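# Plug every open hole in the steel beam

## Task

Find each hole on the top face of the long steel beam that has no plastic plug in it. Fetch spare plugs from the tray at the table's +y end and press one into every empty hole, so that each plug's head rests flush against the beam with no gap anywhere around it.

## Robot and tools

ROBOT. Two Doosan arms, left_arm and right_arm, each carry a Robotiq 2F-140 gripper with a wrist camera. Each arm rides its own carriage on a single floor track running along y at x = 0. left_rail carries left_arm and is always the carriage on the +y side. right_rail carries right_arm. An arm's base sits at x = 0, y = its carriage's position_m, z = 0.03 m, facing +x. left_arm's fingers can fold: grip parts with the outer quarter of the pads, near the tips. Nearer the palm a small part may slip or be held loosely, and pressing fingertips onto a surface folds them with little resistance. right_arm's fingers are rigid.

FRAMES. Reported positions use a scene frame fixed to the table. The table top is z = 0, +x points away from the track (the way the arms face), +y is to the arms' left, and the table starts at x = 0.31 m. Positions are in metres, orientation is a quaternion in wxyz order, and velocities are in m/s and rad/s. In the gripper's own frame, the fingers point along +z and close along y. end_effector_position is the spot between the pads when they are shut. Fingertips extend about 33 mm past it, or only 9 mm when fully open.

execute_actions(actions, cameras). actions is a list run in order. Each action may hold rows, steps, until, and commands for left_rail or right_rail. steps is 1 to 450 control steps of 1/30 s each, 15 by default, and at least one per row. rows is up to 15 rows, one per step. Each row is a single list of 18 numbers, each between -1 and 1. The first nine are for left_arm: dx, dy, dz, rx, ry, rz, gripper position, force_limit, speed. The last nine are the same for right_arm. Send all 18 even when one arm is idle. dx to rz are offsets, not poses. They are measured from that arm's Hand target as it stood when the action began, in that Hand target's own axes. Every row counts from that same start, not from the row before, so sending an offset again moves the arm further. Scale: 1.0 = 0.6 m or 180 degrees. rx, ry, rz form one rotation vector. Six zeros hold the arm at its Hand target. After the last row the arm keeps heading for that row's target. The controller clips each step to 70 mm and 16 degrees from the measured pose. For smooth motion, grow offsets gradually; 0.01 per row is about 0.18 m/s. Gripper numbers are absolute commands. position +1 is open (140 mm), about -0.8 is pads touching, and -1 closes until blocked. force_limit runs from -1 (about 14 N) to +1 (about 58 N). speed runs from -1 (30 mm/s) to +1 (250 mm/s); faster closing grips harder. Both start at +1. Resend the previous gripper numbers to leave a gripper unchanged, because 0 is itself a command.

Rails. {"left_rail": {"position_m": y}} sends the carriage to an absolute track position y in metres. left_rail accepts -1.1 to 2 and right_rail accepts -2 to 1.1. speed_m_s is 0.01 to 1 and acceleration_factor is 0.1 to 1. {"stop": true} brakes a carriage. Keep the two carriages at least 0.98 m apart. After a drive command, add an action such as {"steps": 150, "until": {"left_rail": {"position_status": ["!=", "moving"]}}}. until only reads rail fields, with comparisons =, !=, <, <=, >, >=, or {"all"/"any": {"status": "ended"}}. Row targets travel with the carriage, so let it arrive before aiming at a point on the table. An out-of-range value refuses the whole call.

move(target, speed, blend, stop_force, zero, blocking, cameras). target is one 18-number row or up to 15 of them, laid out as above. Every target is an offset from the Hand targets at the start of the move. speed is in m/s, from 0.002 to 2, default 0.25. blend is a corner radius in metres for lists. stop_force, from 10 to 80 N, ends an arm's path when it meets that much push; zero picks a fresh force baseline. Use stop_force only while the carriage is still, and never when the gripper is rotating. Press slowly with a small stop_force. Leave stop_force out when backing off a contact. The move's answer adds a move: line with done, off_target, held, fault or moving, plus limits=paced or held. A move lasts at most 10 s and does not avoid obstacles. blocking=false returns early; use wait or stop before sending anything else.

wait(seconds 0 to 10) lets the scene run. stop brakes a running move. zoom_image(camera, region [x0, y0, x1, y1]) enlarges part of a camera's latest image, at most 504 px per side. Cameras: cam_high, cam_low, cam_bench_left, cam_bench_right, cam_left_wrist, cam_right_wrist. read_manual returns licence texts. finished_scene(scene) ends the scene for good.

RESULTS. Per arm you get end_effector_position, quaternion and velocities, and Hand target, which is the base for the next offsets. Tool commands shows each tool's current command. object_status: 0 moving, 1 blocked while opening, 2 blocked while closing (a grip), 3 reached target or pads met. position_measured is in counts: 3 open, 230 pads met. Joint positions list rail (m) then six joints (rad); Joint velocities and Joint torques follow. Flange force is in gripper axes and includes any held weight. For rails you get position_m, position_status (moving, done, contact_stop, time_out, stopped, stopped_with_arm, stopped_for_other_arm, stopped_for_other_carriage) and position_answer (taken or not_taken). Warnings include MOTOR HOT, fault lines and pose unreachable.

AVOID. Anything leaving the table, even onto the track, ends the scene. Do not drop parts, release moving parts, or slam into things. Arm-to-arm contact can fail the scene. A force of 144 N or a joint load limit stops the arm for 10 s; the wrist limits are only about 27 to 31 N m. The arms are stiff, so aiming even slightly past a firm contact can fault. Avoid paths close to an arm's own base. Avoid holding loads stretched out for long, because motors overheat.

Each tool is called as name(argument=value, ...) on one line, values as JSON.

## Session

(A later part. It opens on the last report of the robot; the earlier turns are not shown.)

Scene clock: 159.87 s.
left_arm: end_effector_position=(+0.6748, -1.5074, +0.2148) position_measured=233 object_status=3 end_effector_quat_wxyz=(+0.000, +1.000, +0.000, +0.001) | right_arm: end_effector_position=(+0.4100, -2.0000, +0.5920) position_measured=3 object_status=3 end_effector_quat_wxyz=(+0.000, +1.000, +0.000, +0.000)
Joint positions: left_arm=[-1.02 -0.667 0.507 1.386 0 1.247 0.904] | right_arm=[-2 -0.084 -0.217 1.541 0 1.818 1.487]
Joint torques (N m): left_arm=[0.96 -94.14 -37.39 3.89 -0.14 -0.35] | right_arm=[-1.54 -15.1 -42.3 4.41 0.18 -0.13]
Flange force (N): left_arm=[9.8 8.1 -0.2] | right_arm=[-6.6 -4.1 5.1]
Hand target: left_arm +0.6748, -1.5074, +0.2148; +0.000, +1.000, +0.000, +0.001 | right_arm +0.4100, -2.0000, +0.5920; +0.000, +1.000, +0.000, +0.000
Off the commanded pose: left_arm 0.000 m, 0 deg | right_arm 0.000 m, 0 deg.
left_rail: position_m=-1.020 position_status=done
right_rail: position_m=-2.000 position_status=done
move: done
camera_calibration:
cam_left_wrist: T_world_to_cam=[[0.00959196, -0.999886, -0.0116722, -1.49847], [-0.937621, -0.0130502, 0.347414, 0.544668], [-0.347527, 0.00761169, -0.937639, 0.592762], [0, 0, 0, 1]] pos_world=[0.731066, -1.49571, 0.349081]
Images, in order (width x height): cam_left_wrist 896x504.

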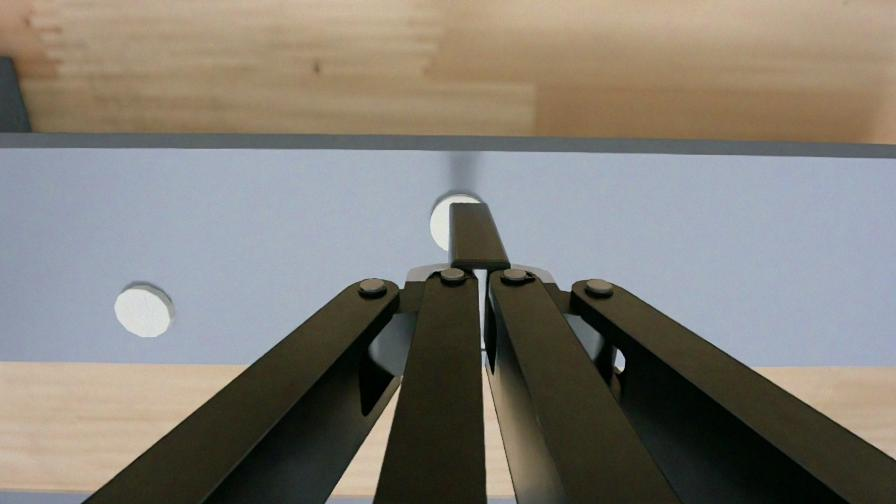

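move(target=[0,-0.003,0.075,0,0,0,-1,-0.2,0,0,0,0,0,0,0,1,1,1], speed=0.015, stop_force=80, cameras=[])

move(target=[-0.0,0.0,-0.07,0,0,0,-0.2,-0.2,0,0,0,0,0,0,0,1,1,1], speed=0.08, cameras=["cam_left_wrist","cam_bench_right"])

zoom_image(camera="cam_left_wrist", region=[100, 150, 540, 370])

zoom_image(camera="cam_bench_right", region=[590, 310, 710, 380])

Scene clock: 169.53 s.
left_arm: end_effector_position=(+0.6750, -1.5061, +0.1784) position_measured=233 object_status=3 end_effector_quat_wxyz=(+0.001, +1.000, +0.000, +0.001) | right_arm: end_effector_position=(+0.4100, -2.0000, +0.5920) position_measured=3 object_status=3 end_effector_quat_wxyz=(+0.000, +1.000, +0.000, +0.000)
Joint positions: left_arm=[-1.02 -0.666 0.526 1.425 0 1.188 0.905] | right_arm=[-2 -0.084 -0.217 1.541 0 1.818 1.487]
Joint torques (N m): left_arm=[1.61 -8.54 6.46 4.5 -5.96 -0.35] | right_arm=[-1.1 -14.6 -42.15 4.34 0.15 -0.15]
Flange force (N): left_arm=[-8.2 -3.6 -102.0] | right_arm=[-6.2 -2.5 5.1]
Hand target: left_arm +0.6750, -1.5061, +0.1784; +0.001, +1.000, +0.000, +0.001 (not the last commanded pose) | right_arm +0.4100, -2.0000, +0.5920; +0.000, +1.000, +0.000, +0.000
Off the commanded pose: left_arm 0.009 m, 0 deg | right_arm 0.000 m, 0 deg.
left_rail: position_m=-1.020 position_status=done
right_rail: position_m=-2.000 position_status=done
move: contact (left_arm)
No camera images: "cameras" was empty.

Scene clock: 170.37 s.
left_arm: end_effector_position=(+0.6749, -1.5061, +0.2203) position_measured=154 object_status=3 end_effector_quat_wxyz=(+0.001, +1.000, +0.000, +0.001) | right_arm: end_effector_position=(+0.4100, -2.0000, +0.5920) position_measured=3 object_status=3 end_effector_quat_wxyz=(+0.000, +1.000, +0.000, +0.000)
Joint positions: left_arm=[-1.02 -0.666 0.503 1.383 0 1.254 0.905] | right_arm=[-2 -0.084 -0.217 1.541 0 1.818 1.487]
Joint torques (N m): left_arm=[0.84 -93.7 -37.35 3.86 -0.14 -0.29] | right_arm=[-1.65 -13.81 -42.11 4.36 0.14 -0.07]
Flange force (N): left_arm=[10.0 8.2 0.1] | right_arm=[-8.8 -4.2 5.0]
Hand target: left_arm +0.6749, -1.5061, +0.2204; +0.001, +1.000, +0.000, +0.001 | right_arm +0.4100, -2.0000, +0.5920; +0.000, +1.000, +0.000, +0.000
Off the commanded pose: left_arm 0.000 m, 0 deg | right_arm 0.000 m, 0 deg.
left_rail: position_m=-1.020 position_status=done
right_rail: position_m=-2.000 position_status=done
move: done
camera_calibration:
cam_left_wrist: T_world_to_cam=[[0.00958513, -0.999892, -0.0111268, -1.49711], [-0.937886, -0.0128489, 0.346706, 0.543486], [-0.346812, 0.00711247, -0.937908, 0.596828], [0, 0, 0, 1]] pos_world=[0.731065, -1.49421, 0.354682]
Images, in order (width x height): cam_bench_right 896x504, cam_left_wrist 896x504.

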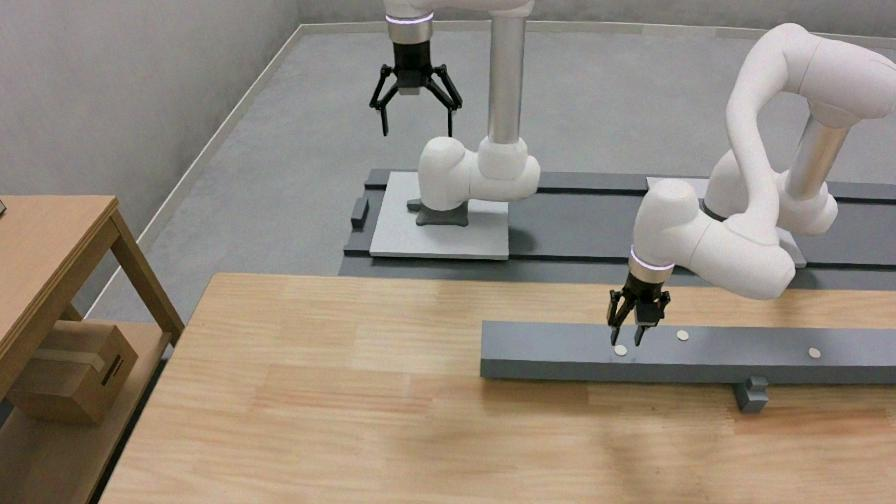

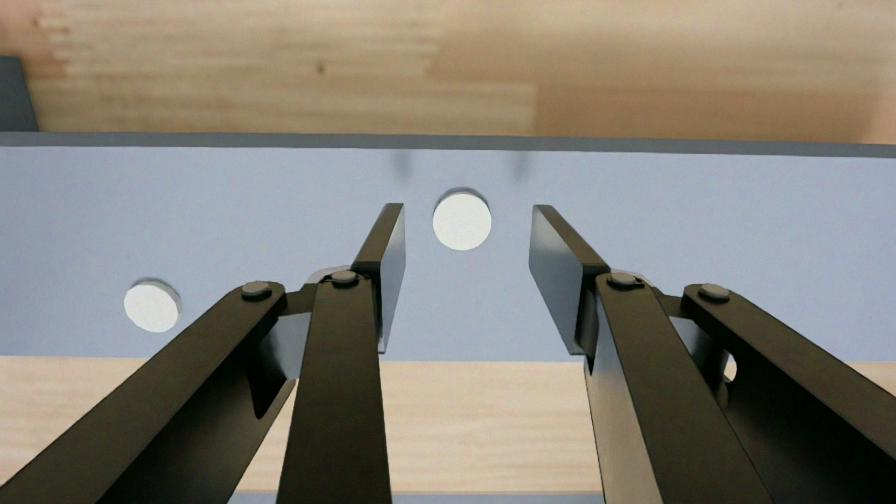

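Scaled by 1.145 from the camera's 896x504 image, which has a finer 1280x720 frame.

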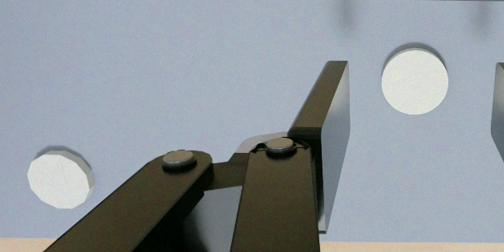

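Scaled by 4.200 from the camera's 896x504 image, which has a finer 1280x720 frame.

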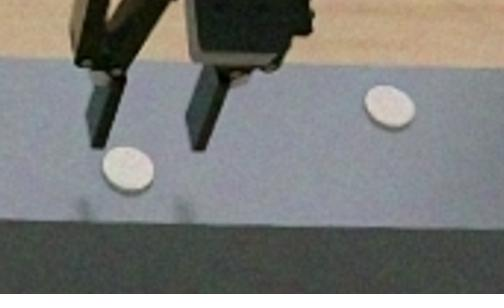

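finished_scene(scene=1)

The scene is finished: the task was done.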